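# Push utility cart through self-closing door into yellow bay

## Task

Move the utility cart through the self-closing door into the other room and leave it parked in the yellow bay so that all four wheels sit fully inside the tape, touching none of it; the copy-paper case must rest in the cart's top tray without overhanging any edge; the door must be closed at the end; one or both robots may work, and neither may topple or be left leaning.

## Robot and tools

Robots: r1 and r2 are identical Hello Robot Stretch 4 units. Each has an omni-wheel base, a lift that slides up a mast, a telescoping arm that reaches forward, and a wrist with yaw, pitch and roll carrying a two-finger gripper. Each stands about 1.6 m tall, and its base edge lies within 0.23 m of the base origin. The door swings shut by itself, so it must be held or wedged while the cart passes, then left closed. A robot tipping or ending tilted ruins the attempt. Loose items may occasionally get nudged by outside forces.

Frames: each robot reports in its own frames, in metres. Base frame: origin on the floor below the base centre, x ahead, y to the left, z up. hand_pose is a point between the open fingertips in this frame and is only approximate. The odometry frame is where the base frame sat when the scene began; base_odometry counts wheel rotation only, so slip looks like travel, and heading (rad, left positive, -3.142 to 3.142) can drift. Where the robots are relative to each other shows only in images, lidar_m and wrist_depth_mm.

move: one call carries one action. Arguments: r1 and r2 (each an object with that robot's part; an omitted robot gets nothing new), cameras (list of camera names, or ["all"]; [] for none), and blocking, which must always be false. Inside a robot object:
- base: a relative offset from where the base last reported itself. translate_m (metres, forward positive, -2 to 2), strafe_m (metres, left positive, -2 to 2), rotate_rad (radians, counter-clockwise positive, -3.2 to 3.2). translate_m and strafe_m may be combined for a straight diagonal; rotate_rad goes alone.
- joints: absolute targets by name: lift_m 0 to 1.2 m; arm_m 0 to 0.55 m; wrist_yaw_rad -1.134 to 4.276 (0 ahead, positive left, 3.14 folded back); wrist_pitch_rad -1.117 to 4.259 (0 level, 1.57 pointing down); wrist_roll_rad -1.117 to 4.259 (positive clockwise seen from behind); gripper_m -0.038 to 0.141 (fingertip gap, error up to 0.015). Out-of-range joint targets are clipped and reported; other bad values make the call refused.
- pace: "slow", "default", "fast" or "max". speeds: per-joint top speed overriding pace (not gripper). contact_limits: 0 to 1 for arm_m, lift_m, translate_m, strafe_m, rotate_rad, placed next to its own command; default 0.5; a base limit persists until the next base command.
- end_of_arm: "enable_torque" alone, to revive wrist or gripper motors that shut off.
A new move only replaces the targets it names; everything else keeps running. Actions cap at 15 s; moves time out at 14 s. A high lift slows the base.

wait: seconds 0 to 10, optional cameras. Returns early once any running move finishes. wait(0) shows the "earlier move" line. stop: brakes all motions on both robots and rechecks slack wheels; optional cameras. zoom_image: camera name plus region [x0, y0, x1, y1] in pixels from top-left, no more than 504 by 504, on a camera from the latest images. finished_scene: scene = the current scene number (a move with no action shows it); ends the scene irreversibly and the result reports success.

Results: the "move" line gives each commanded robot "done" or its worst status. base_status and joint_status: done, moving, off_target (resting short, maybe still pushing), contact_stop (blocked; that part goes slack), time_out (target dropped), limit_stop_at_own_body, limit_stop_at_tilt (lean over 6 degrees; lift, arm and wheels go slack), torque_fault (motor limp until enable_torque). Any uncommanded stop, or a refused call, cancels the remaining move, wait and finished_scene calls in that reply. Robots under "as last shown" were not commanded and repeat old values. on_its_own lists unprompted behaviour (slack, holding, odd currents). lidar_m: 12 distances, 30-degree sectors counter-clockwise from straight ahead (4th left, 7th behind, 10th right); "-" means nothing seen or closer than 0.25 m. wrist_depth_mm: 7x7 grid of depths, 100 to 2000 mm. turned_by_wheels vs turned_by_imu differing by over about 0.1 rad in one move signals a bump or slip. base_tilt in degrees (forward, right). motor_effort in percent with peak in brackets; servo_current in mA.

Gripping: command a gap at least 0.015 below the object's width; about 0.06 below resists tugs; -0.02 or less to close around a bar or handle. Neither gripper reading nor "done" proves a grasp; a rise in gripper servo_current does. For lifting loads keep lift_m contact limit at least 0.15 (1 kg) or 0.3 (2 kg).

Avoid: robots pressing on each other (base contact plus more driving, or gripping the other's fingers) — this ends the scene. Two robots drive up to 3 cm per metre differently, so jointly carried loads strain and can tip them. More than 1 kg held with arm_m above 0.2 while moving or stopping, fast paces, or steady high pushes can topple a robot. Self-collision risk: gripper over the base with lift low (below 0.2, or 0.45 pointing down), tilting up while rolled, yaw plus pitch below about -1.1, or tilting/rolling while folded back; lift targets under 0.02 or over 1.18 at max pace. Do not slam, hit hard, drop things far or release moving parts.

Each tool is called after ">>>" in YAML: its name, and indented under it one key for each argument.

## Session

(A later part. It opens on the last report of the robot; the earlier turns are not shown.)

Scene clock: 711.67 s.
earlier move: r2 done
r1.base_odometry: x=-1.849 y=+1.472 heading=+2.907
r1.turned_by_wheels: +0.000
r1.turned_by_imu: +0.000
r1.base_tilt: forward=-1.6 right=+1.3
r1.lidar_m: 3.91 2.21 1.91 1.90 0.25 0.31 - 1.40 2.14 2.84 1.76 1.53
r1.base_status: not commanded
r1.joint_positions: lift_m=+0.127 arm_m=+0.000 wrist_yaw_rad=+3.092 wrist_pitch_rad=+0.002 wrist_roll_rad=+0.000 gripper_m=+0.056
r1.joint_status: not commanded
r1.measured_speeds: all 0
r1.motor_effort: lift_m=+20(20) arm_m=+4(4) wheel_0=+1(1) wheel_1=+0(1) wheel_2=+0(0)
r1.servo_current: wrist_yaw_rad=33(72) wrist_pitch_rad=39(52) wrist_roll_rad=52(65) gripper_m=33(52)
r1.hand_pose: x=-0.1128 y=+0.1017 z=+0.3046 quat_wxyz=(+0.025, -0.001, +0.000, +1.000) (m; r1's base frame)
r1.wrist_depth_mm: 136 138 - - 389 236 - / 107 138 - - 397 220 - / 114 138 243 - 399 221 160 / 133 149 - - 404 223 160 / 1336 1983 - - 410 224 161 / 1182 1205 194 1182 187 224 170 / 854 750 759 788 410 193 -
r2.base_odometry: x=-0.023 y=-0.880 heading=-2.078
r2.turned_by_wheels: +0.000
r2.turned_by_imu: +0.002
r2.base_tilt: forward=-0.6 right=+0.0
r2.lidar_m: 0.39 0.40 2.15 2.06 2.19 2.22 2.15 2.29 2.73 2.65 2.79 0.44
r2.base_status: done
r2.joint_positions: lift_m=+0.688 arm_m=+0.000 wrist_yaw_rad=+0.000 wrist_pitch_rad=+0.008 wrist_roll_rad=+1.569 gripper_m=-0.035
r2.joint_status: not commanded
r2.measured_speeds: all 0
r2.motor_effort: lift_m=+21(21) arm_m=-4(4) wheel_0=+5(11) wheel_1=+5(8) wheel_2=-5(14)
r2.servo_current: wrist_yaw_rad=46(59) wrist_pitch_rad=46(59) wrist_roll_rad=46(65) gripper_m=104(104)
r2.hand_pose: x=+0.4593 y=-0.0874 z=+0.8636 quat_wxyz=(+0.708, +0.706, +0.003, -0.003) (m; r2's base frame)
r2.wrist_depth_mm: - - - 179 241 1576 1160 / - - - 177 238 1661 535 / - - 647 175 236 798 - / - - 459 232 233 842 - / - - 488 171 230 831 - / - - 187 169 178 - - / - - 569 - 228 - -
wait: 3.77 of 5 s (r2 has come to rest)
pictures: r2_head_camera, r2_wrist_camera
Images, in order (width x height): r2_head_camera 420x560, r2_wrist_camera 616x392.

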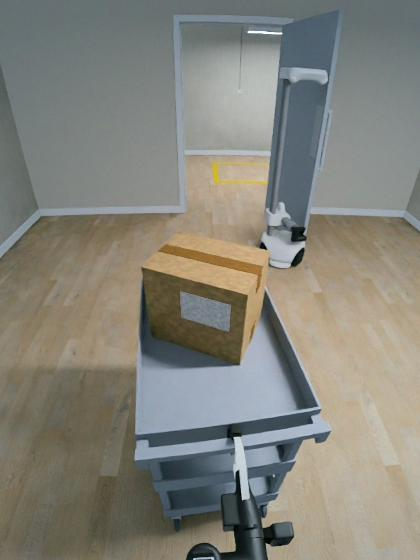

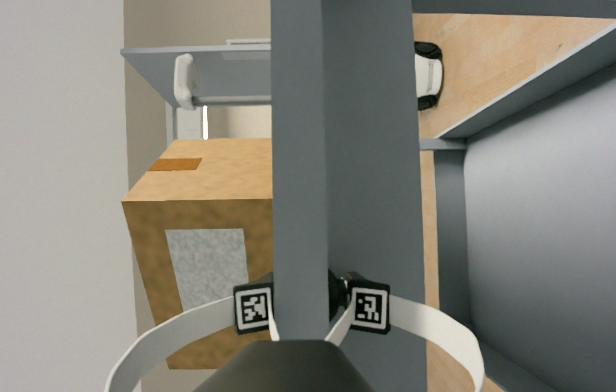

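>>> move:
  blocking: false
  r2: {"base":{"translate_m":0.3,"strafe_m":0.06},"pace":"slow"}

>>> wait:
  seconds: 5
  cameras: ["r2_head_camera","r2_wrist_camera","r1_head_right_camera"]

Scene clock: 721.17 s.
move: r2 moving
r1: as last shown
r1.base_tilt: forward=-1.6 right=+1.2
r1.lidar_m: 3.90 2.24 1.90 1.91 0.25 0.32 - 1.42 2.16 2.81 1.75 1.52
r1.motor_effort: lift_m=+20(20) arm_m=+4(4) wheel_0=+0(1) wheel_1=+0(0) wheel_2=+0(0)
r1.servo_current: wrist_yaw_rad=39(72) wrist_pitch_rad=46(52) wrist_roll_rad=46(59) gripper_m=52(52)
r1.wrist_depth_mm: 136 138 - - 392 234 - / 108 138 - - 399 219 - / 115 138 242 - 404 220 160 / 133 150 - - 404 224 160 / 1366 1983 - - 410 224 160 / 1205 1205 194 1182 187 224 170 / 842 750 759 798 410 192 -
r2.base_odometry: x=-0.027 y=-0.892 heading=-2.078
r2.turned_by_wheels: +0.000
r2.turned_by_imu: +0.001
r2.base_tilt: forward=-0.7 right=+0.1
r2.lidar_m: 0.37 0.38 2.18 2.06 2.16 2.26 2.19 2.32 2.75 2.63 2.80 0.43
r2.base_status: translate_m moving; strafe_m moving
r2.joint_positions: lift_m=+0.688 arm_m=+0.000 wrist_yaw_rad=+0.000 wrist_pitch_rad=+0.008 wrist_roll_rad=+1.569 gripper_m=-0.035
r2.joint_status: not commanded
r2.measured_speeds: translate_m=+0.049 strafe_m=+0.010 rotate_rad=-0.001 lift_m=+0.000 arm_m=+0.000 wrist_yaw_rad=+0.000 wrist_pitch_rad=+0.000 wrist_roll_rad=+0.000
r2.motor_effort: lift_m=+21(21) arm_m=-4(4) wheel_0=+4(9) wheel_1=+9(9) wheel_2=-11(12)
r2.servo_current: wrist_yaw_rad=39(52) wrist_pitch_rad=52(59) wrist_roll_rad=46(52) gripper_m=104(104)
r2.hand_pose: x=+0.4593 y=-0.0874 z=+0.8636 quat_wxyz=(+0.708, +0.706, +0.003, -0.003) (m; r2's base frame)
r2.wrist_depth_mm: - - - 179 241 1618 1138 / - - - 177 238 1618 530 / - - - 175 236 809 - / - - 459 232 234 842 - / - - 484 171 231 820 - / - - 186 169 179 - - / - - 569 - 227 - -
pictures: none

Scene clock: 725.00 s.
earlier move: r2 done
r1.base_odometry: x=-1.849 y=+1.472 heading=+2.907
r1.turned_by_wheels: +0.000
r1.turned_by_imu: +0.000
r1.base_tilt: forward=-1.6 right=+1.3
r1.lidar_m: 3.91 2.23 1.91 1.91 0.25 0.31 - 1.43 2.13 2.82 1.38 1.28
r1.base_status: not commanded
r1.joint_positions: lift_m=+0.127 arm_m=+0.000 wrist_yaw_rad=+3.092 wrist_pitch_rad=+0.002 wrist_roll_rad=+0.000 gripper_m=+0.056
r1.joint_status: not commanded
r1.measured_speeds: all 0
r1.motor_effort: lift_m=+20(20) arm_m=+4(4) wheel_0=+1(1) wheel_1=+0(1) wheel_2=+0(0)
r1.servo_current: wrist_yaw_rad=46(72) wrist_pitch_rad=46(52) wrist_roll_rad=39(65) gripper_m=39(52)
r1.hand_pose: x=-0.1128 y=+0.1017 z=+0.3046 quat_wxyz=(+0.025, -0.001, +0.000, +1.000) (m; r1's base frame)
r1.wrist_depth_mm: 136 137 - - 392 234 - / 108 138 - - 397 220 - / 114 138 243 - 402 221 160 / 133 150 - - 407 224 160 / 1336 1921 - - 410 224 160 / 1182 1182 193 1182 188 224 170 / 854 750 750 809 407 192 -
r2.base_odometry: x=-0.116 y=-1.171 heading=-2.078
r2.turned_by_wheels: +0.000
r2.turned_by_imu: +0.000
r2.base_tilt: forward=-0.6 right=+0.1
r2.lidar_m: 0.35 0.38 2.09 2.00 2.08 2.57 2.45 2.59 2.78 2.72 2.85 0.44
r2.base_status: done
r2.joint_positions: lift_m=+0.688 arm_m=+0.000 wrist_yaw_rad=-0.001 wrist_pitch_rad=+0.008 wrist_roll_rad=+1.569 gripper_m=-0.035
r2.joint_status: not commanded
r2.measured_speeds: all 0
r2.motor_effort: lift_m=+21(21) arm_m=-4(4) wheel_0=+3(10) wheel_1=+5(9) wheel_2=-7(12)
r2.servo_current: wrist_yaw_rad=52(65) wrist_pitch_rad=46(59) wrist_roll_rad=46(65) gripper_m=98(104)
r2.hand_pose: x=+0.4592 y=-0.0877 z=+0.8636 quat_wxyz=(+0.708, +0.706, +0.002, -0.003) (m; r2's base frame)
r2.wrist_depth_mm: - - - 183 245 1661 1138 / - - - 180 242 1661 521 / - - - 177 239 778 - / - - 466 233 236 842 - / - - 480 173 231 831 - / - - 186 168 179 - - / - - 564 - 225 - -
wait: 3.83 of 5 s (r2 has come to rest)
pictures: r1_head_right_camera, r2_head_camera, r2_wrist_camera
Images, in order (width x height): r1_head_right_camera 420x672, r2_head_camera 420x560, r2_wrist_camera 616x392.

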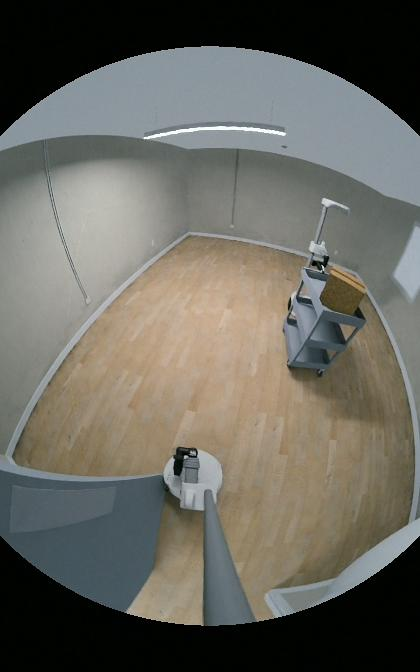

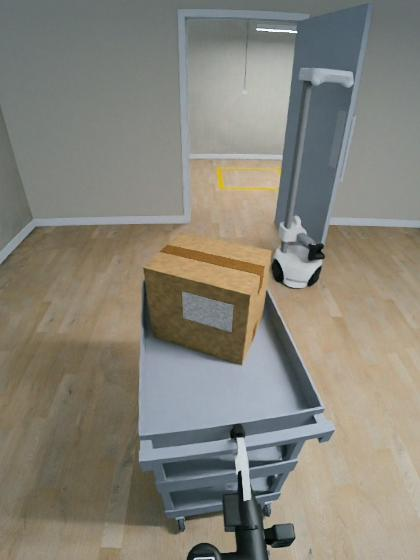

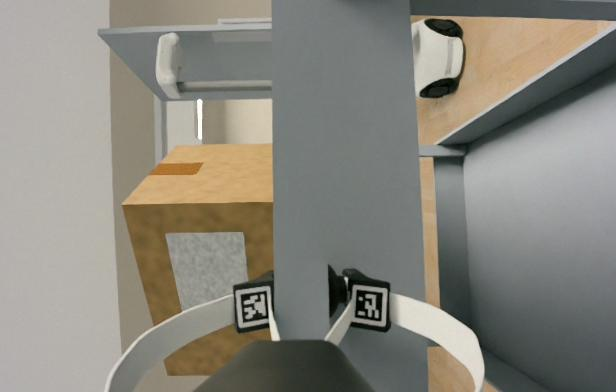

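>>> move:
  blocking: false
  r2: {"base":{"rotate_rad":-0.12},"pace":"slow"}

>>> wait:
  seconds: 1.5
  cameras: []

>>> move:
  blocking: false
  r2: {"base":{"translate_m":0.04,"strafe_m":0.17},"pace":"slow"}

>>> wait:
  seconds: 4
  cameras: ["r2_head_camera","r2_wrist_camera"]

Scene clock: 733.70 s.
move: r2 moving
r1: as last shown
r1.lidar_m: 3.91 2.23 1.90 1.91 0.25 0.31 - 1.43 2.15 2.83 1.39 1.31
r1.servo_current: wrist_yaw_rad=72(72) wrist_pitch_rad=39(46) wrist_roll_rad=59(59) gripper_m=39(46)
r1.wrist_depth_mm: 136 138 - - 392 234 - / 108 138 - - 397 220 - / 114 138 243 - 399 220 160 / 133 150 - - 404 222 160 / 1336 1983 - - 410 224 161 / 1205 1205 193 1205 188 224 170 / 842 759 750 809 410 193 -
r2.base_odometry: x=-0.116 y=-1.171 heading=-2.178
r2.turned_by_wheels: -0.100
r2.turned_by_imu: -0.097
r2.base_tilt: forward=-0.7 right=+0.1
r2.lidar_m: 0.34 0.36 2.15 2.01 2.07 2.65 2.48 2.51 2.91 2.72 2.79 0.45
r2.base_status: rotate_rad moving
r2.joint_positions: lift_m=+0.688 arm_m=+0.000 wrist_yaw_rad=+0.008 wrist_pitch_rad=+0.008 wrist_roll_rad=+1.569 gripper_m=-0.035
r2.joint_status: not commanded
r2.measured_speeds: translate_m=+0.000 strafe_m=-0.002 rotate_rad=-0.217 lift_m=+0.000 arm_m=+0.000 wrist_yaw_rad=+0.000 wrist_pitch_rad=+0.000 wrist_roll_rad=+0.000
r2.motor_effort: lift_m=+21(21) arm_m=-4(4) wheel_0=+7(11) wheel_1=+4(8) wheel_2=+11(12)
r2.servo_current: wrist_yaw_rad=52(52) wrist_pitch_rad=46(59) wrist_roll_rad=59(59) gripper_m=98(104)
r2.hand_pose: x=+0.4600 y=-0.0853 z=+0.8636 quat_wxyz=(+0.708, +0.706, +0.005, +0.000) (m; r2's base frame)
r2.wrist_depth_mm: - - - 200 266 294 294 / - - - 192 256 1661 1160 / - - - 186 249 1661 - / - - 554 180 242 809 - / - 473 466 177 234 831 - / - - 186 169 178 - - / - - 530 - 223 - -
pictures: none

Scene clock: 734.20 s.
earlier move: r2 done
r1.base_odometry: x=-1.849 y=+1.472 heading=+2.907
r1.turned_by_wheels: +0.000
r1.turned_by_imu: +0.000
r1.base_tilt: forward=-1.6 right=+1.3
r1.lidar_m: 3.92 2.21 1.90 1.91 0.25 0.31 - 1.38 2.16 2.81 1.37 1.32
r1.base_status: not commanded
r1.joint_positions: lift_m=+0.127 arm_m=+0.000 wrist_yaw_rad=+3.092 wrist_pitch_rad=+0.002 wrist_roll_rad=+0.000 gripper_m=+0.056
r1.joint_status: not commanded
r1.measured_speeds: all 0
r1.motor_effort: lift_m=+20(20) arm_m=+4(4) wheel_0=+1(1) wheel_1=+0(1) wheel_2=+0(0)
r1.servo_current: wrist_yaw_rad=59(72) wrist_pitch_rad=46(52) wrist_roll_rad=33(72) gripper_m=46(46)
r1.hand_pose: x=-0.1128 y=+0.1017 z=+0.3046 quat_wxyz=(+0.025, -0.001, +0.000, +1.000) (m; r1's base frame)
r1.wrist_depth_mm: 136 137 - - 394 235 - / 108 138 - - 397 220 - / 114 138 242 - 402 221 160 / 133 149 - - 407 223 160 / 1336 1983 - - 410 223 161 / 1182 1205 194 1205 188 224 171 / 854 768 750 809 407 193 -
r2.base_odometry: x=-0.116 y=-1.171 heading=-2.197
r2.turned_by_wheels: -0.019
r2.turned_by_imu: -0.018
r2.base_tilt: forward=-0.7 right=+0.1
r2.lidar_m: 0.33 0.36 2.18 1.99 2.06 2.66 2.49 2.54 2.88 2.70 2.78 0.45
r2.base_status: done
r2.joint_positions: lift_m=+0.688 arm_m=+0.000 wrist_yaw_rad=+0.000 wrist_pitch_rad=+0.008 wrist_roll_rad=+1.569 gripper_m=-0.035
r2.joint_status: not commanded
r2.measured_speeds: all 0
r2.motor_effort: lift_m=+21(21) arm_m=-4(4) wheel_0=+2(11) wheel_1=+3(8) wheel_2=+2(12)
r2.servo_current: wrist_yaw_rad=46(52) wrist_pitch_rad=52(59) wrist_roll_rad=46(59) gripper_m=91(104)
r2.hand_pose: x=+0.4594 y=-0.0873 z=+0.8636 quat_wxyz=(+0.708, +0.706, +0.003, -0.003) (m; r2's base frame)
r2.wrist_depth_mm: - - - 263 291 294 297 / - - - 204 271 1661 1205 / - - - 194 256 1661 - / - - 668 185 245 809 - / - 504 466 178 236 820 - / - - 185 169 178 - - / - - 500 - 220 - -
wait: 0.50 of 1.5 s (r2 has come to rest)
pictures: none
No camera images: "cameras" was empty.

Scene clock: 734.70 s.
move: r2 moving
r1: as last shown
r1.lidar_m: 3.93 2.23 1.91 1.89 0.25 0.29 - 1.41 2.13 2.83 1.40 1.31
r1.motor_effort: lift_m=+20(20) arm_m=+4(4) wheel_0=+1(1) wheel_1=+1(1) wheel_2=+0(0)
r1.servo_current: wrist_yaw_rad=52(65) wrist_pitch_rad=39(46) wrist_roll_rad=52(65) gripper_m=39(46)
r1.wrist_depth_mm: 136 138 - - 389 235 - / 108 138 - - 397 220 - / 114 138 243 - 402 220 160 / 133 149 - - 407 223 160 / 1336 1983 - - 410 224 160 / 1182 1205 194 1205 187 224 170 / 854 759 750 788 413 193 -
r2.base_odometry: x=-0.108 y=-1.180 heading=-2.198
r2.turned_by_wheels: -0.001
r2.turned_by_imu: -0.001
r2.base_tilt: forward=-0.7 right=+0.1
r2.lidar_m: 0.31 0.34 2.15 2.00 2.05 2.64 2.46 2.52 2.93 2.71 2.81 0.46
r2.base_status: translate_m moving; strafe_m moving
r2.joint_positions: lift_m=+0.688 arm_m=+0.000 wrist_yaw_rad=-0.003 wrist_pitch_rad=+0.008 wrist_roll_rad=+1.569 gripper_m=-0.035
r2.joint_status: not commanded
r2.measured_speeds: translate_m=+0.012 strafe_m=+0.050 rotate_rad=-0.002 lift_m=+0.000 arm_m=+0.000 wrist_yaw_rad=-0.009 wrist_pitch_rad=+0.000 wrist_roll_rad=+0.000
r2.motor_effort: lift_m=+21(21) arm_m=-4(4) wheel_0=-6(9) wheel_1=+8(10) wheel_2=-11(11)
r2.servo_current: wrist_yaw_rad=46(59) wrist_pitch_rad=52(52) wrist_roll_rad=52(52) gripper_m=98(104)
r2.hand_pose: x=+0.4590 y=-0.0884 z=+0.8636 quat_wxyz=(+0.708, +0.706, +0.002, -0.004) (m; r2's base frame)
r2.wrist_depth_mm: - - - 264 290 296 297 / - - - 205 272 1708 1229 / - - - 193 257 1618 - / - - - 185 245 809 - / - 504 462 178 235 820 - / - - 185 167 179 - - / - - 500 - 218 - -
pictures: none

Scene clock: 737.20 s.
earlier move: r2 done
r1.base_odometry: x=-1.849 y=+1.472 heading=+2.907
r1.turned_by_wheels: +0.000
r1.turned_by_imu: +0.000
r1.base_tilt: forward=-1.6 right=+1.3
r1.lidar_m: 3.93 2.22 1.91 1.90 0.25 0.29 - 1.44 2.13 2.83 1.34 1.28
r1.base_status: not commanded
r1.joint_positions: lift_m=+0.127 arm_m=+0.000 wrist_yaw_rad=+3.092 wrist_pitch_rad=+0.002 wrist_roll_rad=+0.000 gripper_m=+0.056
r1.joint_status: not commanded
r1.measured_speeds: all 0
r1.motor_effort: lift_m=+20(20) arm_m=+4(4) wheel_0=+0(1) wheel_1=+0(1) wheel_2=+0(0)
r1.servo_current: wrist_yaw_rad=39(78) wrist_pitch_rad=39(46) wrist_roll_rad=33(65) gripper_m=46(52)
r1.hand_pose: x=-0.1128 y=+0.1017 z=+0.3046 quat_wxyz=(+0.025, -0.001, +0.000, +1.000) (m; r1's base frame)
r1.wrist_depth_mm: 136 138 - - 389 234 - / 108 138 - - 397 220 - / 114 138 244 - 402 220 160 / 133 149 - - 404 223 160 / 1366 1983 - - 413 224 161 / 1182 1182 194 1205 187 224 169 / 854 759 750 788 410 193 -
r2.base_odometry: x=-0.002 y=-1.303 heading=-2.198
r2.turned_by_wheels: +0.000
r2.turned_by_imu: +0.000
r2.base_tilt: forward=-0.7 right=+0.0
r2.lidar_m: 0.39 0.39 2.00 1.86 1.87 2.42 2.52 2.58 3.08 2.89 2.96 0.43
r2.base_status: done
r2.joint_positions: lift_m=+0.688 arm_m=+0.000 wrist_yaw_rad=-0.004 wrist_pitch_rad=+0.008 wrist_roll_rad=+1.569 gripper_m=-0.035
r2.joint_status: not commanded
r2.measured_speeds: all 0
r2.motor_effort: lift_m=+21(21) arm_m=-4(4) wheel_0=-5(12) wheel_1=+4(10) wheel_2=-7(12)
r2.servo_current: wrist_yaw_rad=39(59) wrist_pitch_rad=52(59) wrist_roll_rad=39(59) gripper_m=98(104)
r2.hand_pose: x=+0.4590 y=-0.0884 z=+0.8636 quat_wxyz=(+0.708, +0.706, +0.002, -0.004) (m; r2's base frame)
r2.wrist_depth_mm: - - - 177 238 1576 1160 / - - - 175 236 1661 - / - - 615 174 234 798 - / - - 469 232 233 831 - / - - 492 171 231 820 - / - - 185 169 178 - - / - - 580 - 227 - -
wait: 2.50 of 4 s (r2 has come to rest)
pictures: r2_head_camera, r2_wrist_camera
Images, in order (width x height): r2_head_camera 420x560, r2_wrist_camera 616x392.

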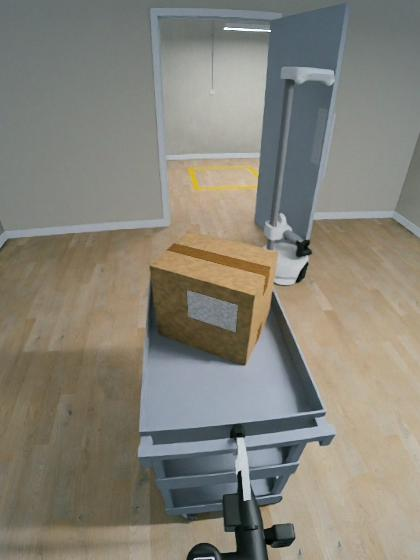

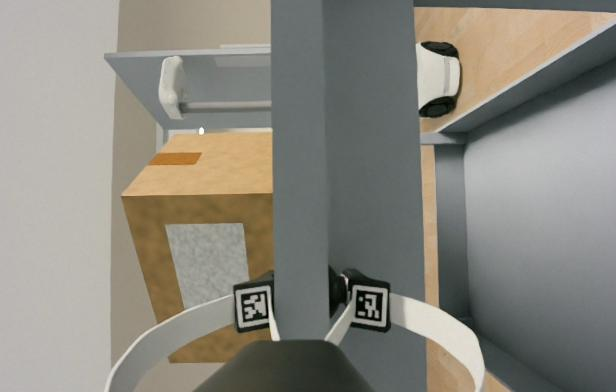

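>>> move:
  blocking: false
  r2: {"base":{"translate_m":0.3,"strafe_m":0.045},"pace":"slow"}

>>> wait:
  seconds: 5
  cameras: ["r2_head_camera","r2_wrist_camera","r1_head_right_camera"]

Scene clock: 747.67 s.
move: r2 moving
r1: as last shown
r1.lidar_m: 3.89 2.23 1.91 1.91 0.25 0.30 - 1.42 2.13 2.82 1.30 1.27
r1.motor_effort: lift_m=+20(20) arm_m=+4(4) wheel_0=+1(1) wheel_1=+1(1) wheel_2=+0(0)
r1.servo_current: wrist_yaw_rad=39(65) wrist_pitch_rad=46(52) wrist_roll_rad=46(65) gripper_m=46(46)
r1.wrist_depth_mm: 136 138 - - 392 234 - / 108 138 - - 397 220 - / 114 138 243 - 402 221 160 / 133 149 - - 407 224 160 / 1336 1921 - - 407 224 160 / 1205 1205 194 1205 188 223 170 / 842 759 759 798 415 192 -
r2.base_odometry: x=-0.008 y=-1.314 heading=-2.198
r2.turned_by_wheels: +0.000
r2.turned_by_imu: +0.001
r2.base_tilt: forward=-0.7 right=+0.1
r2.lidar_m: 0.38 0.40 2.02 1.84 1.88 2.47 2.53 2.62 3.07 2.86 2.94 0.43
r2.base_status: translate_m moving; strafe_m moving
r2.joint_positions: lift_m=+0.688 arm_m=+0.000 wrist_yaw_rad=-0.004 wrist_pitch_rad=+0.008 wrist_roll_rad=+1.569 gripper_m=-0.035
r2.joint_status: not commanded
r2.measured_speeds: translate_m=+0.049 strafe_m=+0.007 rotate_rad=+0.000 lift_m=+0.000 arm_m=+0.000 wrist_yaw_rad=+0.000 wrist_pitch_rad=+0.000 wrist_roll_rad=+0.000
r2.motor_effort: lift_m=+21(21) arm_m=-4(4) wheel_0=+9(10) wheel_1=+5(8) wheel_2=-11(13)
r2.servo_current: wrist_yaw_rad=59(59) wrist_pitch_rad=46(59) wrist_roll_rad=46(59) gripper_m=104(104)
r2.hand_pose: x=+0.4590 y=-0.0884 z=+0.8636 quat_wxyz=(+0.708, +0.706, +0.002, -0.004) (m; r2's base frame)
r2.wrist_depth_mm: - - - 175 237 1661 1138 / - - - 175 235 1661 - / - - 621 173 234 798 - / - - 469 232 233 831 - / - - 484 170 230 831 - / - - 184 168 178 - - / - - 580 - 228 - -
pictures: none

Scene clock: 751.47 s.
earlier move: r2 done
r1.base_odometry: x=-1.849 y=+1.472 heading=+2.907
r1.turned_by_wheels: +0.000
r1.turned_by_imu: +0.000
r1.base_tilt: forward=-1.6 right=+1.3
r1.lidar_m: 3.93 2.21 1.89 1.92 0.25 0.32 - 1.43 2.14 2.83 1.06 1.27
r1.base_status: not commanded
r1.joint_positions: lift_m=+0.127 arm_m=+0.000 wrist_yaw_rad=+3.092 wrist_pitch_rad=+0.002 wrist_roll_rad=+0.000 gripper_m=+0.056
r1.joint_status: not commanded
r1.measured_speeds: all 0
r1.motor_effort: lift_m=+20(20) arm_m=+4(4) wheel_0=+1(1) wheel_1=+0(1) wheel_2=+0(0)
r1.servo_current: wrist_yaw_rad=59(72) wrist_pitch_rad=33(52) wrist_roll_rad=39(65) gripper_m=39(46)
r1.hand_pose: x=-0.1128 y=+0.1017 z=+0.3046 quat_wxyz=(+0.025, -0.001, +0.000, +1.000) (m; r1's base frame)
r1.wrist_depth_mm: 136 138 - - 392 234 - / 107 138 - - 399 220 - / 115 138 243 - 402 220 160 / 133 150 - - 407 223 160 / 1366 - - - 404 223 160 / 1205 1205 193 1205 189 224 171 / 842 750 750 798 410 193 -
r2.base_odometry: x=-0.142 y=-1.572 heading=-2.198
r2.turned_by_wheels: +0.000
r2.turned_by_imu: +0.001
r2.base_tilt: forward=-0.7 right=+0.1
r2.lidar_m: 0.38 0.38 1.98 1.83 1.89 2.43 2.82 2.91 3.09 2.90 2.96 0.44
r2.base_status: done
r2.joint_positions: lift_m=+0.688 arm_m=+0.000 wrist_yaw_rad=+0.000 wrist_pitch_rad=+0.008 wrist_roll_rad=+1.569 gripper_m=-0.035
r2.joint_status: not commanded
r2.measured_speeds: all 0
r2.motor_effort: lift_m=+21(21) arm_m=-4(4) wheel_0=+5(13) wheel_1=+5(9) wheel_2=-7(13)
r2.servo_current: wrist_yaw_rad=52(59) wrist_pitch_rad=46(59) wrist_roll_rad=39(59) gripper_m=91(104)
r2.hand_pose: x=+0.4593 y=-0.0875 z=+0.8636 quat_wxyz=(+0.708, +0.706, +0.003, -0.003) (m; r2's base frame)
r2.wrist_depth_mm: - 1808 - 183 245 1499 1160 / - - - 179 241 1618 496 / - - - 177 239 788 - / - - 469 233 236 854 - / - - 480 172 231 842 - / - - 186 169 178 - - / - - 559 - 226 - -
wait: 3.80 of 5 s (r2 has come to rest)
pictures: r1_head_right_camera, r2_head_camera, r2_wrist_camera
Images, in order (width x height): r1_head_right_camera 420x672, r2_head_camera 420x560, r2_wrist_camera 616x392.

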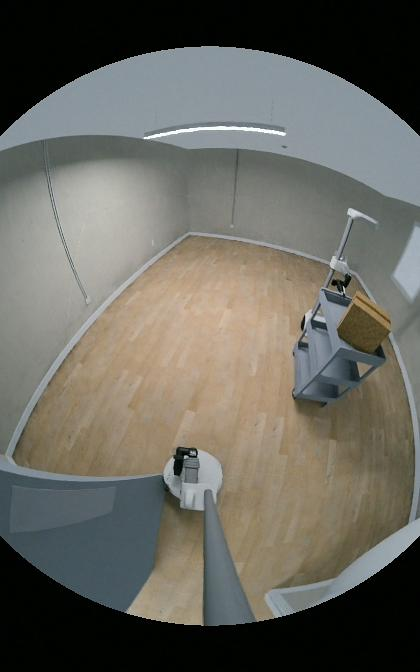

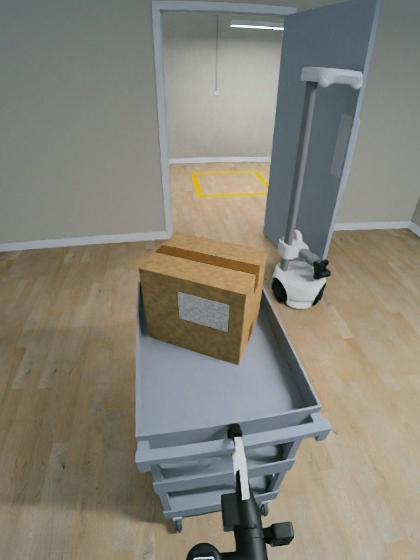

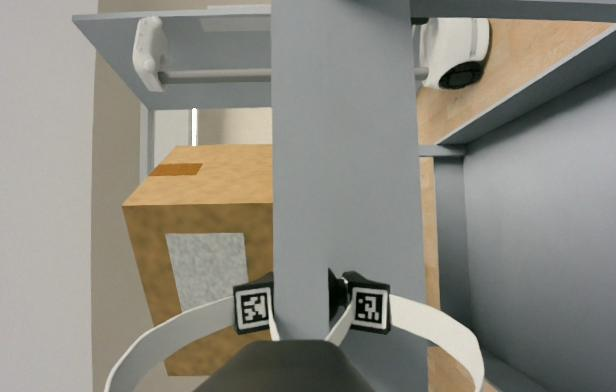

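>>> move:
  blocking: false
  r2: {"base":{"strafe_m":0.1,"translate_m":0.03},"pace":"slow"}

>>> wait:
  seconds: 3
  cameras: ["r2_wrist_camera"]

>>> move:
  blocking: false
  r2: {"base":{"translate_m":0.25,"strafe_m":-0.0},"pace":"slow"}

>>> wait:
  seconds: 5
  cameras: ["r2_head_camera","r2_wrist_camera","r1_head_right_camera"]

Scene clock: 759.53 s.
move: r2 moving
r1: as last shown
r1.lidar_m: 3.89 2.22 1.92 1.89 0.25 0.31 - 1.40 2.13 2.84 1.04 1.30
r1.servo_current: wrist_yaw_rad=46(65) wrist_pitch_rad=39(52) wrist_roll_rad=26(59) gripper_m=39(46)
r1.wrist_depth_mm: 135 138 - - 389 235 - / 108 138 - - 397 219 - / 115 139 243 - 402 221 160 / 133 150 - - 407 223 161 / 1336 1983 - - 407 224 161 / 1182 1229 194 1205 187 224 170 / 854 750 750 809 413 193 -
r2.base_odometry: x=-0.134 y=-1.582 heading=-2.199
r2.turned_by_wheels: -0.001
r2.turned_by_imu: -0.001
r2.base_tilt: forward=-0.7 right=+0.1
r2.lidar_m: 0.36 0.36 1.96 1.81 1.85 2.40 2.81 2.89 3.12 2.90 2.95 0.43
r2.base_status: translate_m moving; strafe_m moving
r2.joint_positions: lift_m=+0.688 arm_m=+0.000 wrist_yaw_rad=-0.001 wrist_pitch_rad=+0.008 wrist_roll_rad=+1.569 gripper_m=-0.035
r2.joint_status: not commanded
r2.measured_speeds: translate_m=+0.016 strafe_m=+0.048 rotate_rad=-0.001 lift_m=+0.000 arm_m=+0.000 wrist_yaw_rad=-0.012 wrist_pitch_rad=+0.000 wrist_roll_rad=+0.000
r2.motor_effort: lift_m=+21(21) arm_m=-4(4) wheel_0=-7(8) wheel_1=+6(9) wheel_2=-11(11)
r2.servo_current: wrist_yaw_rad=39(59) wrist_pitch_rad=52(52) wrist_roll_rad=39(52) gripper_m=98(104)
r2.hand_pose: x=+0.4592 y=-0.0878 z=+0.8636 quat_wxyz=(+0.708, +0.706, +0.002, -0.003) (m; r2's base frame)
r2.wrist_depth_mm: - - - 185 248 1537 1138 / - - - 181 243 1537 512 / - - - 177 239 809 - / - - 477 233 236 842 - / - - 480 173 232 820 - / - - 186 169 179 - - / - - 564 - 224 - -
pictures: none

Scene clock: 761.33 s.
earlier move: r2 done
r1.base_odometry: x=-1.849 y=+1.472 heading=+2.907
r1.turned_by_wheels: +0.000
r1.turned_by_imu: +0.000
r1.base_tilt: forward=-1.6 right=+1.3
r1.lidar_m: 3.91 2.20 1.90 1.89 0.25 0.30 - 1.42 2.15 2.83 1.03 1.37
r1.base_status: not commanded
r1.joint_positions: lift_m=+0.127 arm_m=+0.000 wrist_yaw_rad=+3.092 wrist_pitch_rad=+0.002 wrist_roll_rad=+0.000 gripper_m=+0.056
r1.joint_status: not commanded
r1.measured_speeds: all 0
r1.motor_effort: lift_m=+20(20) arm_m=+4(4) wheel_0=+1(1) wheel_1=+0(1) wheel_2=+0(0)
r1.servo_current: wrist_yaw_rad=46(65) wrist_pitch_rad=33(52) wrist_roll_rad=46(59) gripper_m=33(46)
r1.hand_pose: x=-0.1128 y=+0.1017 z=+0.3046 quat_wxyz=(+0.025, -0.001, +0.000, +1.000) (m; r1's base frame)
r1.wrist_depth_mm: 136 138 - - 389 233 - / 108 138 - - 397 220 - / 114 139 243 - 402 222 160 / 133 150 - - 404 224 160 / 1336 1983 - - 410 223 160 / 1205 1205 193 1205 188 224 170 / 866 768 759 788 407 193 -
r2.base_odometry: x=-0.078 y=-1.655 heading=-2.198
r2.turned_by_wheels: +0.000
r2.turned_by_imu: +0.000
r2.base_tilt: forward=-0.7 right=+0.1
r2.lidar_m: 0.37 0.38 1.90 1.75 1.78 2.27 2.87 2.91 3.21 2.99 3.04 0.44
r2.base_status: done
r2.joint_positions: lift_m=+0.688 arm_m=+0.000 wrist_yaw_rad=-0.005 wrist_pitch_rad=+0.008 wrist_roll_rad=+1.569 gripper_m=-0.035
r2.joint_status: not commanded
r2.measured_speeds: all 0
r2.motor_effort: lift_m=+21(21) arm_m=-4(4) wheel_0=-5(13) wheel_1=+3(10) wheel_2=-7(12)
r2.servo_current: wrist_yaw_rad=52(65) wrist_pitch_rad=52(59) wrist_roll_rad=46(59) gripper_m=98(104)
r2.hand_pose: x=+0.4589 y=-0.0888 z=+0.8636 quat_wxyz=(+0.708, +0.706, +0.001, -0.005) (m; r2's base frame)
r2.wrist_depth_mm: - 1983 - 166 225 1499 1205 / - - - 166 227 1430 - / - - 530 167 228 820 - / - 473 462 227 228 831 - / - - 504 168 229 831 - / - - 185 169 178 - - / - - - - 231 1537 -
wait: 1.80 of 3 s (r2 has come to rest)
pictures: r2_wrist_camera
Images, in order (width x height): r2_wrist_camera 616x392.

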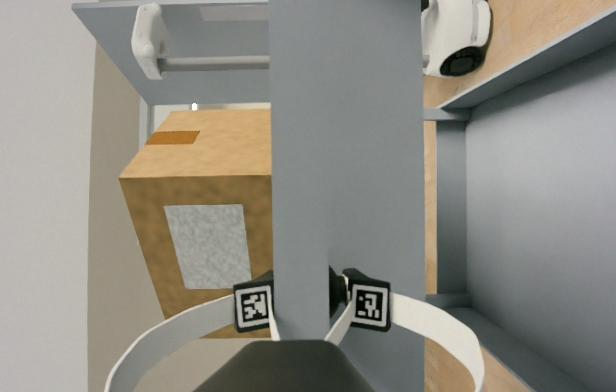

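Scene clock: 761.83 s.
move: r2 moving
r1: as last shown
r1.lidar_m: 3.93 2.25 1.91 1.89 0.25 0.29 - 1.42 2.15 2.84 1.04 1.36
r1.servo_current: wrist_yaw_rad=59(59) wrist_pitch_rad=39(46) wrist_roll_rad=59(59) gripper_m=39(52)
r1.wrist_depth_mm: 136 138 - - 392 235 - / 108 138 - - 399 220 - / 115 138 243 - 404 220 160 / 133 149 - - 407 223 160 / 1336 1983 - - 407 223 161 / 1182 1205 194 1182 187 223 170 / 842 750 750 809 407 193 -
r2.base_odometry: x=-0.086 y=-1.665 heading=-2.198
r2.turned_by_wheels: +0.000
r2.turned_by_imu: +0.000
r2.base_tilt: forward=-0.7 right=+0.1
r2.lidar_m: 0.40 0.41 1.87 1.76 1.80 2.26 2.89 2.95 3.20 2.99 3.07 0.44
r2.base_status: translate_m moving; strafe_m moving
r2.joint_positions: lift_m=+0.688 arm_m=+0.000 wrist_yaw_rad=-0.005 wrist_pitch_rad=+0.008 wrist_roll_rad=+1.569 gripper_m=-0.035
r2.joint_status: not commanded
r2.measured_speeds: translate_m=+0.049 strafe_m=+0.000 rotate_rad=+0.000 lift_m=+0.000 arm_m=+0.000 wrist_yaw_rad=+0.000 wrist_pitch_rad=+0.000 wrist_roll_rad=+0.000
r2.motor_effort: lift_m=+21(21) arm_m=-4(4) wheel_0=+6(7) wheel_1=+7(8) wheel_2=-12(14)
r2.servo_current: wrist_yaw_rad=52(59) wrist_pitch_rad=52(59) wrist_roll_rad=52(59) gripper_m=98(104)
r2.hand_pose: x=+0.4589 y=-0.0888 z=+0.8636 quat_wxyz=(+0.708, +0.706, +0.001, -0.005) (m; r2's base frame)
r2.wrist_depth_mm: - 1921 - 165 225 1537 1205 / - - - 165 225 1430 - / - - 530 166 227 809 - / - 477 459 167 228 842 - / - - 512 168 229 842 - / - - 185 169 178 - - / - - - - 231 1537 -
pictures: none

Scene clock: 765.10 s.
earlier move: r2 done
r1.base_odometry: x=-1.849 y=+1.472 heading=+2.907
r1.turned_by_wheels: +0.000
r1.turned_by_imu: +0.000
r1.base_tilt: forward=-1.6 right=+1.3
r1.lidar_m: 3.89 2.23 1.92 1.92 0.25 0.31 - 1.42 2.13 1.16 0.90 1.39
r1.base_status: not commanded
r1.joint_positions: lift_m=+0.127 arm_m=+0.000 wrist_yaw_rad=+3.092 wrist_pitch_rad=+0.002 wrist_roll_rad=+0.000 gripper_m=+0.056
r1.joint_status: not commanded
r1.measured_speeds: all 0
r1.motor_effort: lift_m=+20(20) arm_m=+4(4) wheel_0=+1(1) wheel_1=+0(1) wheel_2=+0(0)
r1.servo_current: wrist_yaw_rad=46(65) wrist_pitch_rad=52(52) wrist_roll_rad=46(65) gripper_m=39(52)
r1.hand_pose: x=-0.1128 y=+0.1017 z=+0.3046 quat_wxyz=(+0.025, -0.001, +0.000, +1.000) (m; r1's base frame)
r1.wrist_depth_mm: 136 138 - - 392 234 - / 108 138 - - 399 220 - / 114 138 243 - 402 221 160 / 133 150 - - 407 222 160 / 1308 - - - 407 224 160 / 1182 1182 194 1205 188 223 170 / 842 759 768 798 407 193 -
r2.base_odometry: x=-0.225 y=-1.857 heading=-2.198
r2.turned_by_wheels: +0.000
r2.turned_by_imu: +0.001
r2.base_tilt: forward=-0.7 right=+0.1
r2.lidar_m: 0.37 0.40 1.90 1.74 1.82 2.29 3.10 3.17 3.19 2.97 3.03 0.43
r2.base_status: done
r2.joint_positions: lift_m=+0.688 arm_m=+0.000 wrist_yaw_rad=-0.001 wrist_pitch_rad=+0.008 wrist_roll_rad=+1.569 gripper_m=-0.035
r2.joint_status: not commanded
r2.measured_speeds: all 0
r2.motor_effort: lift_m=+21(21) arm_m=-4(4) wheel_0=+4(11) wheel_1=+6(9) wheel_2=-5(14)
r2.servo_current: wrist_yaw_rad=46(65) wrist_pitch_rad=52(59) wrist_roll_rad=46(59) gripper_m=98(104)
r2.hand_pose: x=+0.4592 y=-0.0876 z=+0.8636 quat_wxyz=(+0.708, +0.706, +0.003, -0.003) (m; r2's base frame)
r2.wrist_depth_mm: - 1921 - 183 247 1430 1138 / - - - 180 244 1661 492 / - - - 177 237 788 - / - - 469 234 236 831 - / - - 480 173 233 831 - / - - 186 170 178 - - / - - 559 - 226 - -
wait: 3.27 of 5 s (r2 has come to rest)
pictures: r1_head_right_camera, r2_head_camera, r2_wrist_camera
Images, in order (width x height): r1_head_right_camera 420x672, r2_head_camera 420x560, r2_wrist_camera 616x392.

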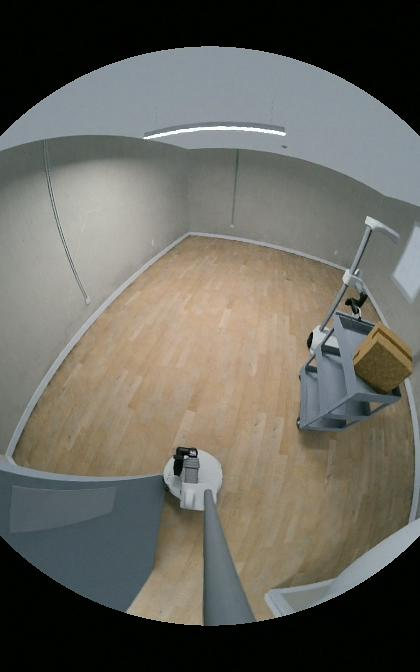

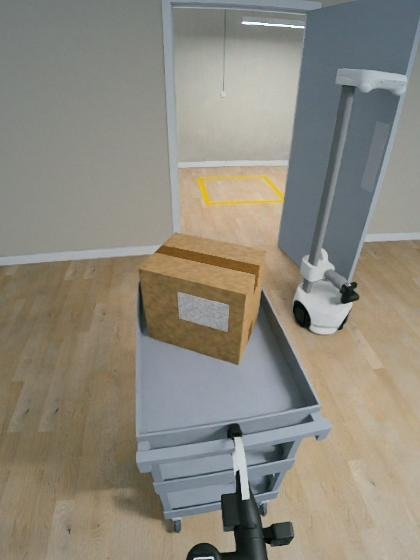

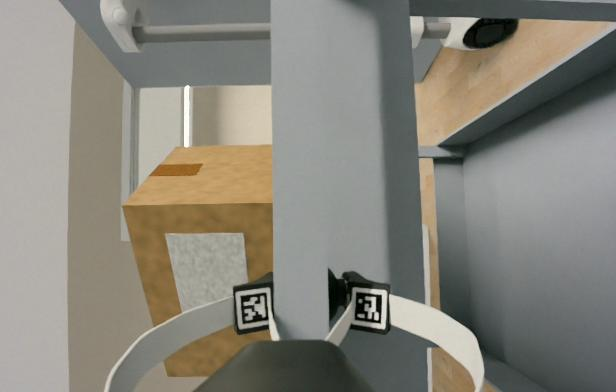

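>>> move:
  blocking: false
  r2: {"base":{"rotate_rad":-0.12},"pace":"slow"}

>>> wait:
  seconds: 1.5
  cameras: []

>>> move:
  blocking: false
  r2: {"base":{"translate_m":-0.04,"strafe_m":0.23},"pace":"slow"}

>>> wait:
  seconds: 4
  cameras: ["r2_head_camera","r2_wrist_camera"]

Scene clock: 778.07 s.
move: r2 moving
r1: as last shown
r1.lidar_m: 3.92 2.22 1.90 1.88 0.25 0.31 - 1.43 2.14 1.18 0.90 1.32
r1.servo_current: wrist_yaw_rad=39(72) wrist_pitch_rad=46(46) wrist_roll_rad=46(59) gripper_m=33(46)
r1.wrist_depth_mm: 136 138 - - 392 235 - / 108 138 - - 397 220 - / 114 138 242 - 402 220 160 / 133 150 - - 407 224 160 / 1336 - - - 410 224 161 / 1182 1205 194 1205 187 223 170 / 854 741 750 798 410 194 -
r2.base_odometry: x=-0.225 y=-1.857 heading=-2.299
r2.turned_by_wheels: -0.101
r2.turned_by_imu: -0.098
r2.base_tilt: forward=-0.6 right=+0.1
r2.lidar_m: 0.34 0.33 1.97 1.77 1.77 2.13 3.10 3.14 3.33 2.98 2.99 0.46
r2.base_status: rotate_rad moving
r2.joint_positions: lift_m=+0.688 arm_m=+0.000 wrist_yaw_rad=+0.006 wrist_pitch_rad=+0.008 wrist_roll_rad=+1.569 gripper_m=-0.035
r2.joint_status: not commanded
r2.measured_speeds: translate_m=-0.002 strafe_m=+0.000 rotate_rad=-0.214 lift_m=+0.000 arm_m=+0.000 wrist_yaw_rad=+0.000 wrist_pitch_rad=+0.000 wrist_roll_rad=+0.000
r2.motor_effort: lift_m=+21(21) arm_m=-4(4) wheel_0=+4(12) wheel_1=+4(9) wheel_2=+10(12)
r2.servo_current: wrist_yaw_rad=59(59) wrist_pitch_rad=52(52) wrist_roll_rad=52(52) gripper_m=91(104)
r2.hand_pose: x=+0.4599 y=-0.0856 z=+0.8636 quat_wxyz=(+0.708, +0.706, +0.005, -0.001) (m; r2's base frame)
r2.wrist_depth_mm: - - 1708 208 278 287 293 / - - - 199 266 1537 1160 / - - - 191 253 1808 - / - - 609 183 244 809 - / - 473 466 177 236 831 - / - - 185 169 179 - - / - - 508 - 221 - -
pictures: none

Scene clock: 778.53 s.
earlier move: r2 done
r1.base_odometry: x=-1.849 y=+1.472 heading=+2.907
r1.turned_by_wheels: +0.000
r1.turned_by_imu: +0.000
r1.base_tilt: forward=-1.6 right=+1.3
r1.lidar_m: 3.90 2.23 1.92 1.91 0.25 0.32 - 1.40 2.14 1.24 0.91 1.30
r1.base_status: not commanded
r1.joint_positions: lift_m=+0.127 arm_m=+0.000 wrist_yaw_rad=+3.092 wrist_pitch_rad=+0.002 wrist_roll_rad=+0.000 gripper_m=+0.056
r1.joint_status: not commanded
r1.measured_speeds: all 0
r1.motor_effort: lift_m=+20(20) arm_m=+4(4) wheel_0=+1(1) wheel_1=+0(1) wheel_2=+0(0)
r1.servo_current: wrist_yaw_rad=46(72) wrist_pitch_rad=39(46) wrist_roll_rad=46(59) gripper_m=39(46)
r1.hand_pose: x=-0.1128 y=+0.1017 z=+0.3046 quat_wxyz=(+0.025, -0.001, +0.000, +1.000) (m; r1's base frame)
r1.wrist_depth_mm: 136 137 - - 392 235 - / 108 138 - - 397 220 - / 115 138 244 - 402 221 160 / 134 149 - - 407 222 160 / 1336 1921 - - 407 224 160 / 1182 1205 193 1182 188 224 170 / 842 750 741 798 410 192 -
r2.base_odometry: x=-0.225 y=-1.857 heading=-2.317
r2.turned_by_wheels: -0.018
r2.turned_by_imu: -0.017
r2.base_tilt: forward=-0.7 right=+0.0
r2.lidar_m: 0.35 0.35 2.00 1.78 1.78 2.09 3.11 3.14 3.34 2.98 2.99 0.46
r2.base_status: done
r2.joint_positions: lift_m=+0.688 arm_m=+0.000 wrist_yaw_rad=+0.002 wrist_pitch_rad=+0.008 wrist_roll_rad=+1.569 gripper_m=-0.035
r2.joint_status: not commanded
r2.measured_speeds: all 0
r2.motor_effort: lift_m=+21(21) arm_m=-4(4) wheel_0=+4(12) wheel_1=+3(9) wheel_2=+4(12)
r2.servo_current: wrist_yaw_rad=65(65) wrist_pitch_rad=52(59) wrist_roll_rad=46(52) gripper_m=98(104)
r2.hand_pose: x=+0.4595 y=-0.0868 z=+0.8636 quat_wxyz=(+0.708, +0.706, +0.004, -0.002) (m; r2's base frame)
r2.wrist_depth_mm: - - - 264 291 298 304 / - 1921 - 206 274 1464 1205 / - - - 197 258 1661 504 / - - - 186 247 809 - / - 512 462 178 236 831 - / - - 185 168 178 - - / - - 488 - 219 - -
wait: 0.47 of 1.5 s (r2 has come to rest)
pictures: none
No camera images: "cameras" was empty.

Scene clock: 779.03 s.
move: r2 moving
r1: as last shown
r1.lidar_m: 3.92 2.22 1.90 1.89 0.25 0.31 - 1.42 2.17 1.21 0.89 1.36
r1.servo_current: wrist_yaw_rad=46(72) wrist_pitch_rad=39(46) wrist_roll_rad=59(59) gripper_m=39(46)
r1.wrist_depth_mm: 136 138 - - 389 234 - / 108 138 - - 399 220 - / 114 139 243 - 402 222 160 / 133 150 - - 407 222 160 / 1336 1983 - - 407 224 160 / 1205 1205 193 1205 188 224 170 / 866 750 750 798 407 193 -
r2.base_odometry: x=-0.214 y=-1.864 heading=-2.317
r2.turned_by_wheels: +0.000
r2.turned_by_imu: +0.000
r2.base_tilt: forward=-0.7 right=+0.1
r2.lidar_m: 0.32 0.33 1.98 1.76 1.77 2.08 3.12 3.14 3.37 3.00 3.01 0.44
r2.base_status: translate_m moving; strafe_m moving
r2.joint_positions: lift_m=+0.688 arm_m=+0.000 wrist_yaw_rad=+0.000 wrist_pitch_rad=+0.008 wrist_roll_rad=+1.569 gripper_m=-0.035
r2.joint_status: not commanded
r2.measured_speeds: translate_m=-0.009 strafe_m=+0.052 rotate_rad=+0.000 lift_m=+0.000 arm_m=+0.000 wrist_yaw_rad=-0.008 wrist_pitch_rad=+0.000 wrist_roll_rad=+0.000
r2.motor_effort: lift_m=+21(21) arm_m=-4(4) wheel_0=-6(10) wheel_1=+8(9) wheel_2=+6(7)
r2.servo_current: wrist_yaw_rad=46(59) wrist_pitch_rad=46(59) wrist_roll_rad=39(59) gripper_m=104(104)
r2.hand_pose: x=+0.4593 y=-0.0873 z=+0.8636 quat_wxyz=(+0.708, +0.706, +0.003, -0.003) (m; r2's base frame)
r2.wrist_depth_mm: - - - 266 291 298 300 / - 1983 - 205 274 1464 1229 / - - - 195 258 1661 - / - - - 185 247 809 - / - 508 462 178 236 820 - / - - 185 168 178 - - / - - 492 - 219 - -
pictures: none

Scene clock: 782.10 s.
earlier move: r2 done
r1.base_odometry: x=-1.849 y=+1.472 heading=+2.907
r1.turned_by_wheels: +0.000
r1.turned_by_imu: +0.000
r1.base_tilt: forward=-1.6 right=+1.3
r1.lidar_m: 3.91 2.25 1.91 1.90 0.25 0.32 - 1.41 2.12 1.12 0.97 4.72
r1.base_status: not commanded
r1.joint_positions: lift_m=+0.127 arm_m=+0.000 wrist_yaw_rad=+3.092 wrist_pitch_rad=+0.002 wrist_roll_rad=+0.000 gripper_m=+0.056
r1.joint_status: not commanded
r1.measured_speeds: all 0
r1.motor_effort: lift_m=+20(20) arm_m=+4(4) wheel_0=+0(1) wheel_1=+0(1) wheel_2=+0(0)
r1.servo_current: wrist_yaw_rad=39(72) wrist_pitch_rad=39(52) wrist_roll_rad=52(65) gripper_m=39(46)
r1.hand_pose: x=-0.1128 y=+0.1017 z=+0.3046 quat_wxyz=(+0.025, -0.001, +0.000, +1.000) (m; r1's base frame)
r1.wrist_depth_mm: 136 138 - - 389 234 - / 108 138 - - 399 220 - / 115 139 243 - 402 221 160 / 133 149 - - 404 223 160 / 1308 - - - 410 224 161 / 1182 1182 194 1182 188 223 170 / 854 750 750 788 410 193 -
r2.base_odometry: x=-0.029 y=-1.984 heading=-2.317
r2.turned_by_wheels: +0.000
r2.turned_by_imu: +0.000
r2.base_tilt: forward=-0.7 right=+0.1
r2.lidar_m: 0.39 0.41 1.77 1.52 1.55 1.81 3.12 3.13 3.63 3.20 3.23 0.42
r2.base_status: done
r2.joint_positions: lift_m=+0.688 arm_m=+0.000 wrist_yaw_rad=-0.002 wrist_pitch_rad=+0.008 wrist_roll_rad=+1.569 gripper_m=-0.035
r2.joint_status: not commanded
r2.measured_speeds: all 0
r2.motor_effort: lift_m=+21(21) arm_m=-4(4) wheel_0=-6(14) wheel_1=+4(10) wheel_2=+8(8)
r2.servo_current: wrist_yaw_rad=39(59) wrist_pitch_rad=52(59) wrist_roll_rad=46(59) gripper_m=104(104)
r2.hand_pose: x=+0.4592 y=-0.0879 z=+0.8636 quat_wxyz=(+0.708, +0.706, +0.002, -0.003) (m; r2's base frame)
r2.wrist_depth_mm: - 1708 - 164 224 1464 1138 / - - - 166 226 1464 - / - - 521 167 228 820 - / - 473 462 227 228 831 - / - - 512 168 229 842 - / - - 184 169 178 - - / - - - - - 1576 -
wait: 3.07 of 4 s (r2 has come to rest)
pictures: r2_head_camera, r2_wrist_camera
Images, in order (width x height): r2_head_camera 420x560, r2_wrist_camera 616x392.

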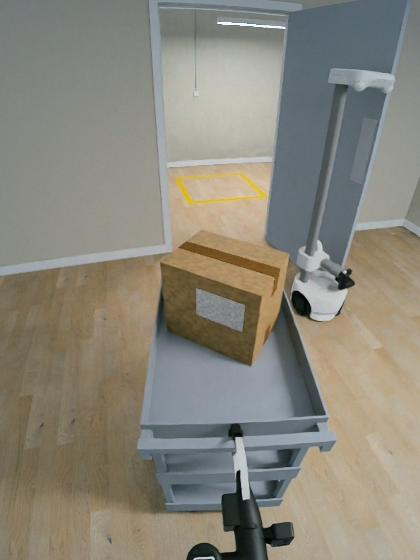

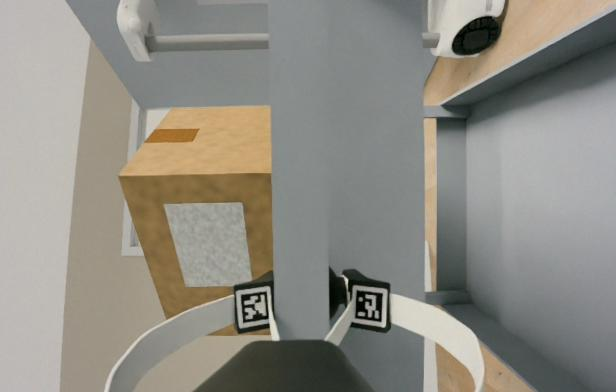

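>>> move:
  blocking: false
  r2: {"base":{"translate_m":0.33},"pace":"slow"}

>>> wait:
  seconds: 5
  cameras: ["r2_head_camera","r2_wrist_camera","r1_head_right_camera"]

Scene clock: 789.33 s.
move: r2 moving
r1: as last shown
r1.lidar_m: 3.90 2.24 1.89 1.91 0.25 0.31 - 1.44 2.14 1.14 0.97 4.71
r1.motor_effort: lift_m=+20(20) arm_m=+4(4) wheel_0=+1(1) wheel_1=+1(1) wheel_2=+0(0)
r1.servo_current: wrist_yaw_rad=52(65) wrist_pitch_rad=39(52) wrist_roll_rad=46(59) gripper_m=52(52)
r1.wrist_depth_mm: 136 138 - - 392 235 - / 108 138 - - 397 220 - / 114 138 242 - 404 221 160 / 133 150 - - 407 223 160 / 1336 1921 - - 410 224 161 / 1160 1205 193 1205 188 224 170 / 842 750 750 798 410 192 -
r2.base_odometry: x=-0.037 y=-1.992 heading=-2.317
r2.turned_by_wheels: +0.000
r2.turned_by_imu: +0.001
r2.base_tilt: forward=-0.7 right=+0.1
r2.lidar_m: 0.37 0.41 1.75 1.52 1.56 1.78 3.13 3.13 3.63 3.20 3.23 0.44
r2.base_status: translate_m moving
r2.joint_positions: lift_m=+0.688 arm_m=+0.000 wrist_yaw_rad=-0.002 wrist_pitch_rad=+0.008 wrist_roll_rad=+1.569 gripper_m=-0.035
r2.joint_status: not commanded
r2.measured_speeds: translate_m=+0.050 strafe_m=-0.001 rotate_rad=-0.001 lift_m=+0.000 arm_m=+0.000 wrist_yaw_rad=+0.000 wrist_pitch_rad=+0.000 wrist_roll_rad=+0.000
r2.motor_effort: lift_m=+21(21) arm_m=-2(4) wheel_0=+10(10) wheel_1=+6(8) wheel_2=-13(13)
r2.servo_current: wrist_yaw_rad=52(52) wrist_pitch_rad=52(59) wrist_roll_rad=52(59) gripper_m=91(104)
r2.hand_pose: x=+0.4591 y=-0.0879 z=+0.8636 quat_wxyz=(+0.708, +0.706, +0.002, -0.003) (m; r2's base frame)
r2.wrist_depth_mm: - 1661 - 166 227 1430 1118 / - - - 167 228 1499 - / - - 544 167 228 820 - / - 473 455 228 229 842 - / - - 504 168 229 842 - / - - 185 168 179 - - / - - - - - 1576 -
pictures: none

Scene clock: 793.43 s.
earlier move: r2 done
r1.base_odometry: x=-1.849 y=+1.472 heading=+2.907
r1.turned_by_wheels: +0.000
r1.turned_by_imu: +0.000
r1.base_tilt: forward=-1.6 right=+1.3
r1.lidar_m: 3.91 2.21 1.90 1.90 0.25 0.31 - 1.42 2.12 0.90 0.97 4.72
r1.base_status: not commanded
r1.joint_positions: lift_m=+0.127 arm_m=+0.000 wrist_yaw_rad=+3.092 wrist_pitch_rad=+0.002 wrist_roll_rad=+0.000 gripper_m=+0.056
r1.joint_status: not commanded
r1.measured_speeds: all 0
r1.motor_effort: lift_m=+20(20) arm_m=+4(4) wheel_0=+0(1) wheel_1=+0(1) wheel_2=+0(0)
r1.servo_current: wrist_yaw_rad=46(65) wrist_pitch_rad=39(52) wrist_roll_rad=59(65) gripper_m=39(52)
r1.hand_pose: x=-0.1128 y=+0.1017 z=+0.3046 quat_wxyz=(+0.025, -0.001, +0.000, +1.000) (m; r1's base frame)
r1.wrist_depth_mm: 136 137 - - 392 235 - / 108 138 - - 399 220 - / 115 138 243 - 402 221 160 / 133 150 - - 407 223 160 / 1366 1983 - - 410 224 161 / 1205 1182 194 1182 187 224 170 / 854 759 759 798 410 193 -
r2.base_odometry: x=-0.253 y=-2.226 heading=-2.316
r2.turned_by_wheels: +0.000
r2.turned_by_imu: +0.002
r2.base_tilt: forward=-0.7 right=+0.1
r2.lidar_m: 0.36 0.34 1.78 1.60 1.61 1.96 3.45 3.47 3.53 3.13 3.15 0.47
r2.base_status: done
r2.joint_positions: lift_m=+0.688 arm_m=+0.000 wrist_yaw_rad=+0.000 wrist_pitch_rad=+0.008 wrist_roll_rad=+1.569 gripper_m=-0.035
r2.joint_status: not commanded
r2.measured_speeds: all 0
r2.motor_effort: lift_m=+21(21) arm_m=+4(4) wheel_0=+6(13) wheel_1=+5(8) wheel_2=-6(14)
r2.servo_current: wrist_yaw_rad=39(65) wrist_pitch_rad=46(65) wrist_roll_rad=65(65) gripper_m=98(104)
r2.hand_pose: x=+0.4593 y=-0.0874 z=+0.8636 quat_wxyz=(+0.708, +0.706, +0.003, -0.003) (m; r2's base frame)
r2.wrist_depth_mm: - - - 217 293 296 300 / - - - 265 274 1708 1205 / - - - 196 258 1661 - / - - - 186 247 820 - / - 512 462 178 236 820 - / - - 185 168 179 - - / - - 496 - 220 - -
wait: 4.10 of 5 s (r2 has come to rest)
pictures: r1_head_right_camera, r2_head_camera, r2_wrist_camera
Images, in order (width x height): r1_head_right_camera 420x672, r2_head_camera 420x560, r2_wrist_camera 616x392.

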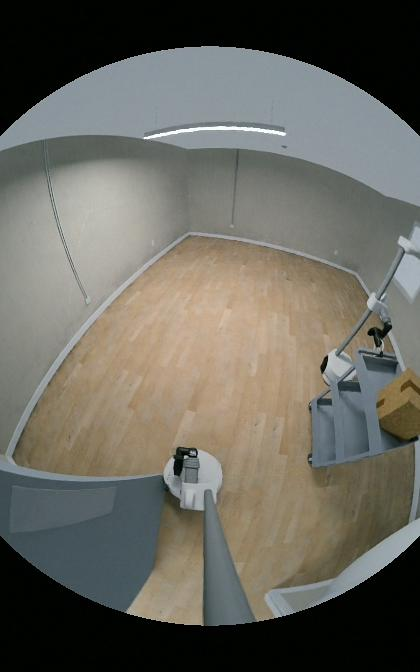

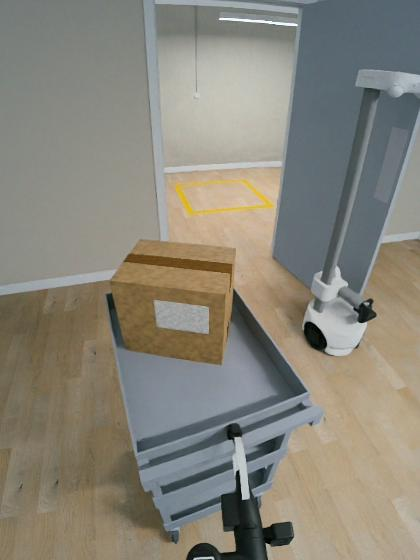

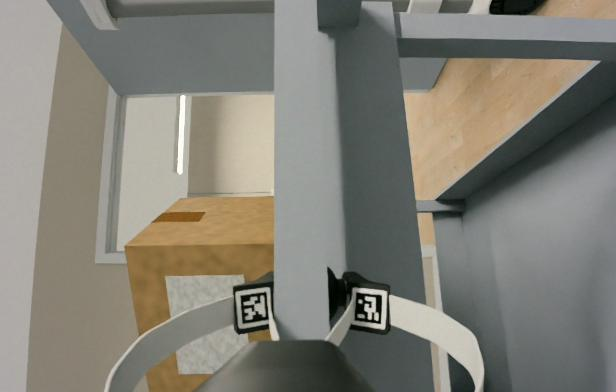

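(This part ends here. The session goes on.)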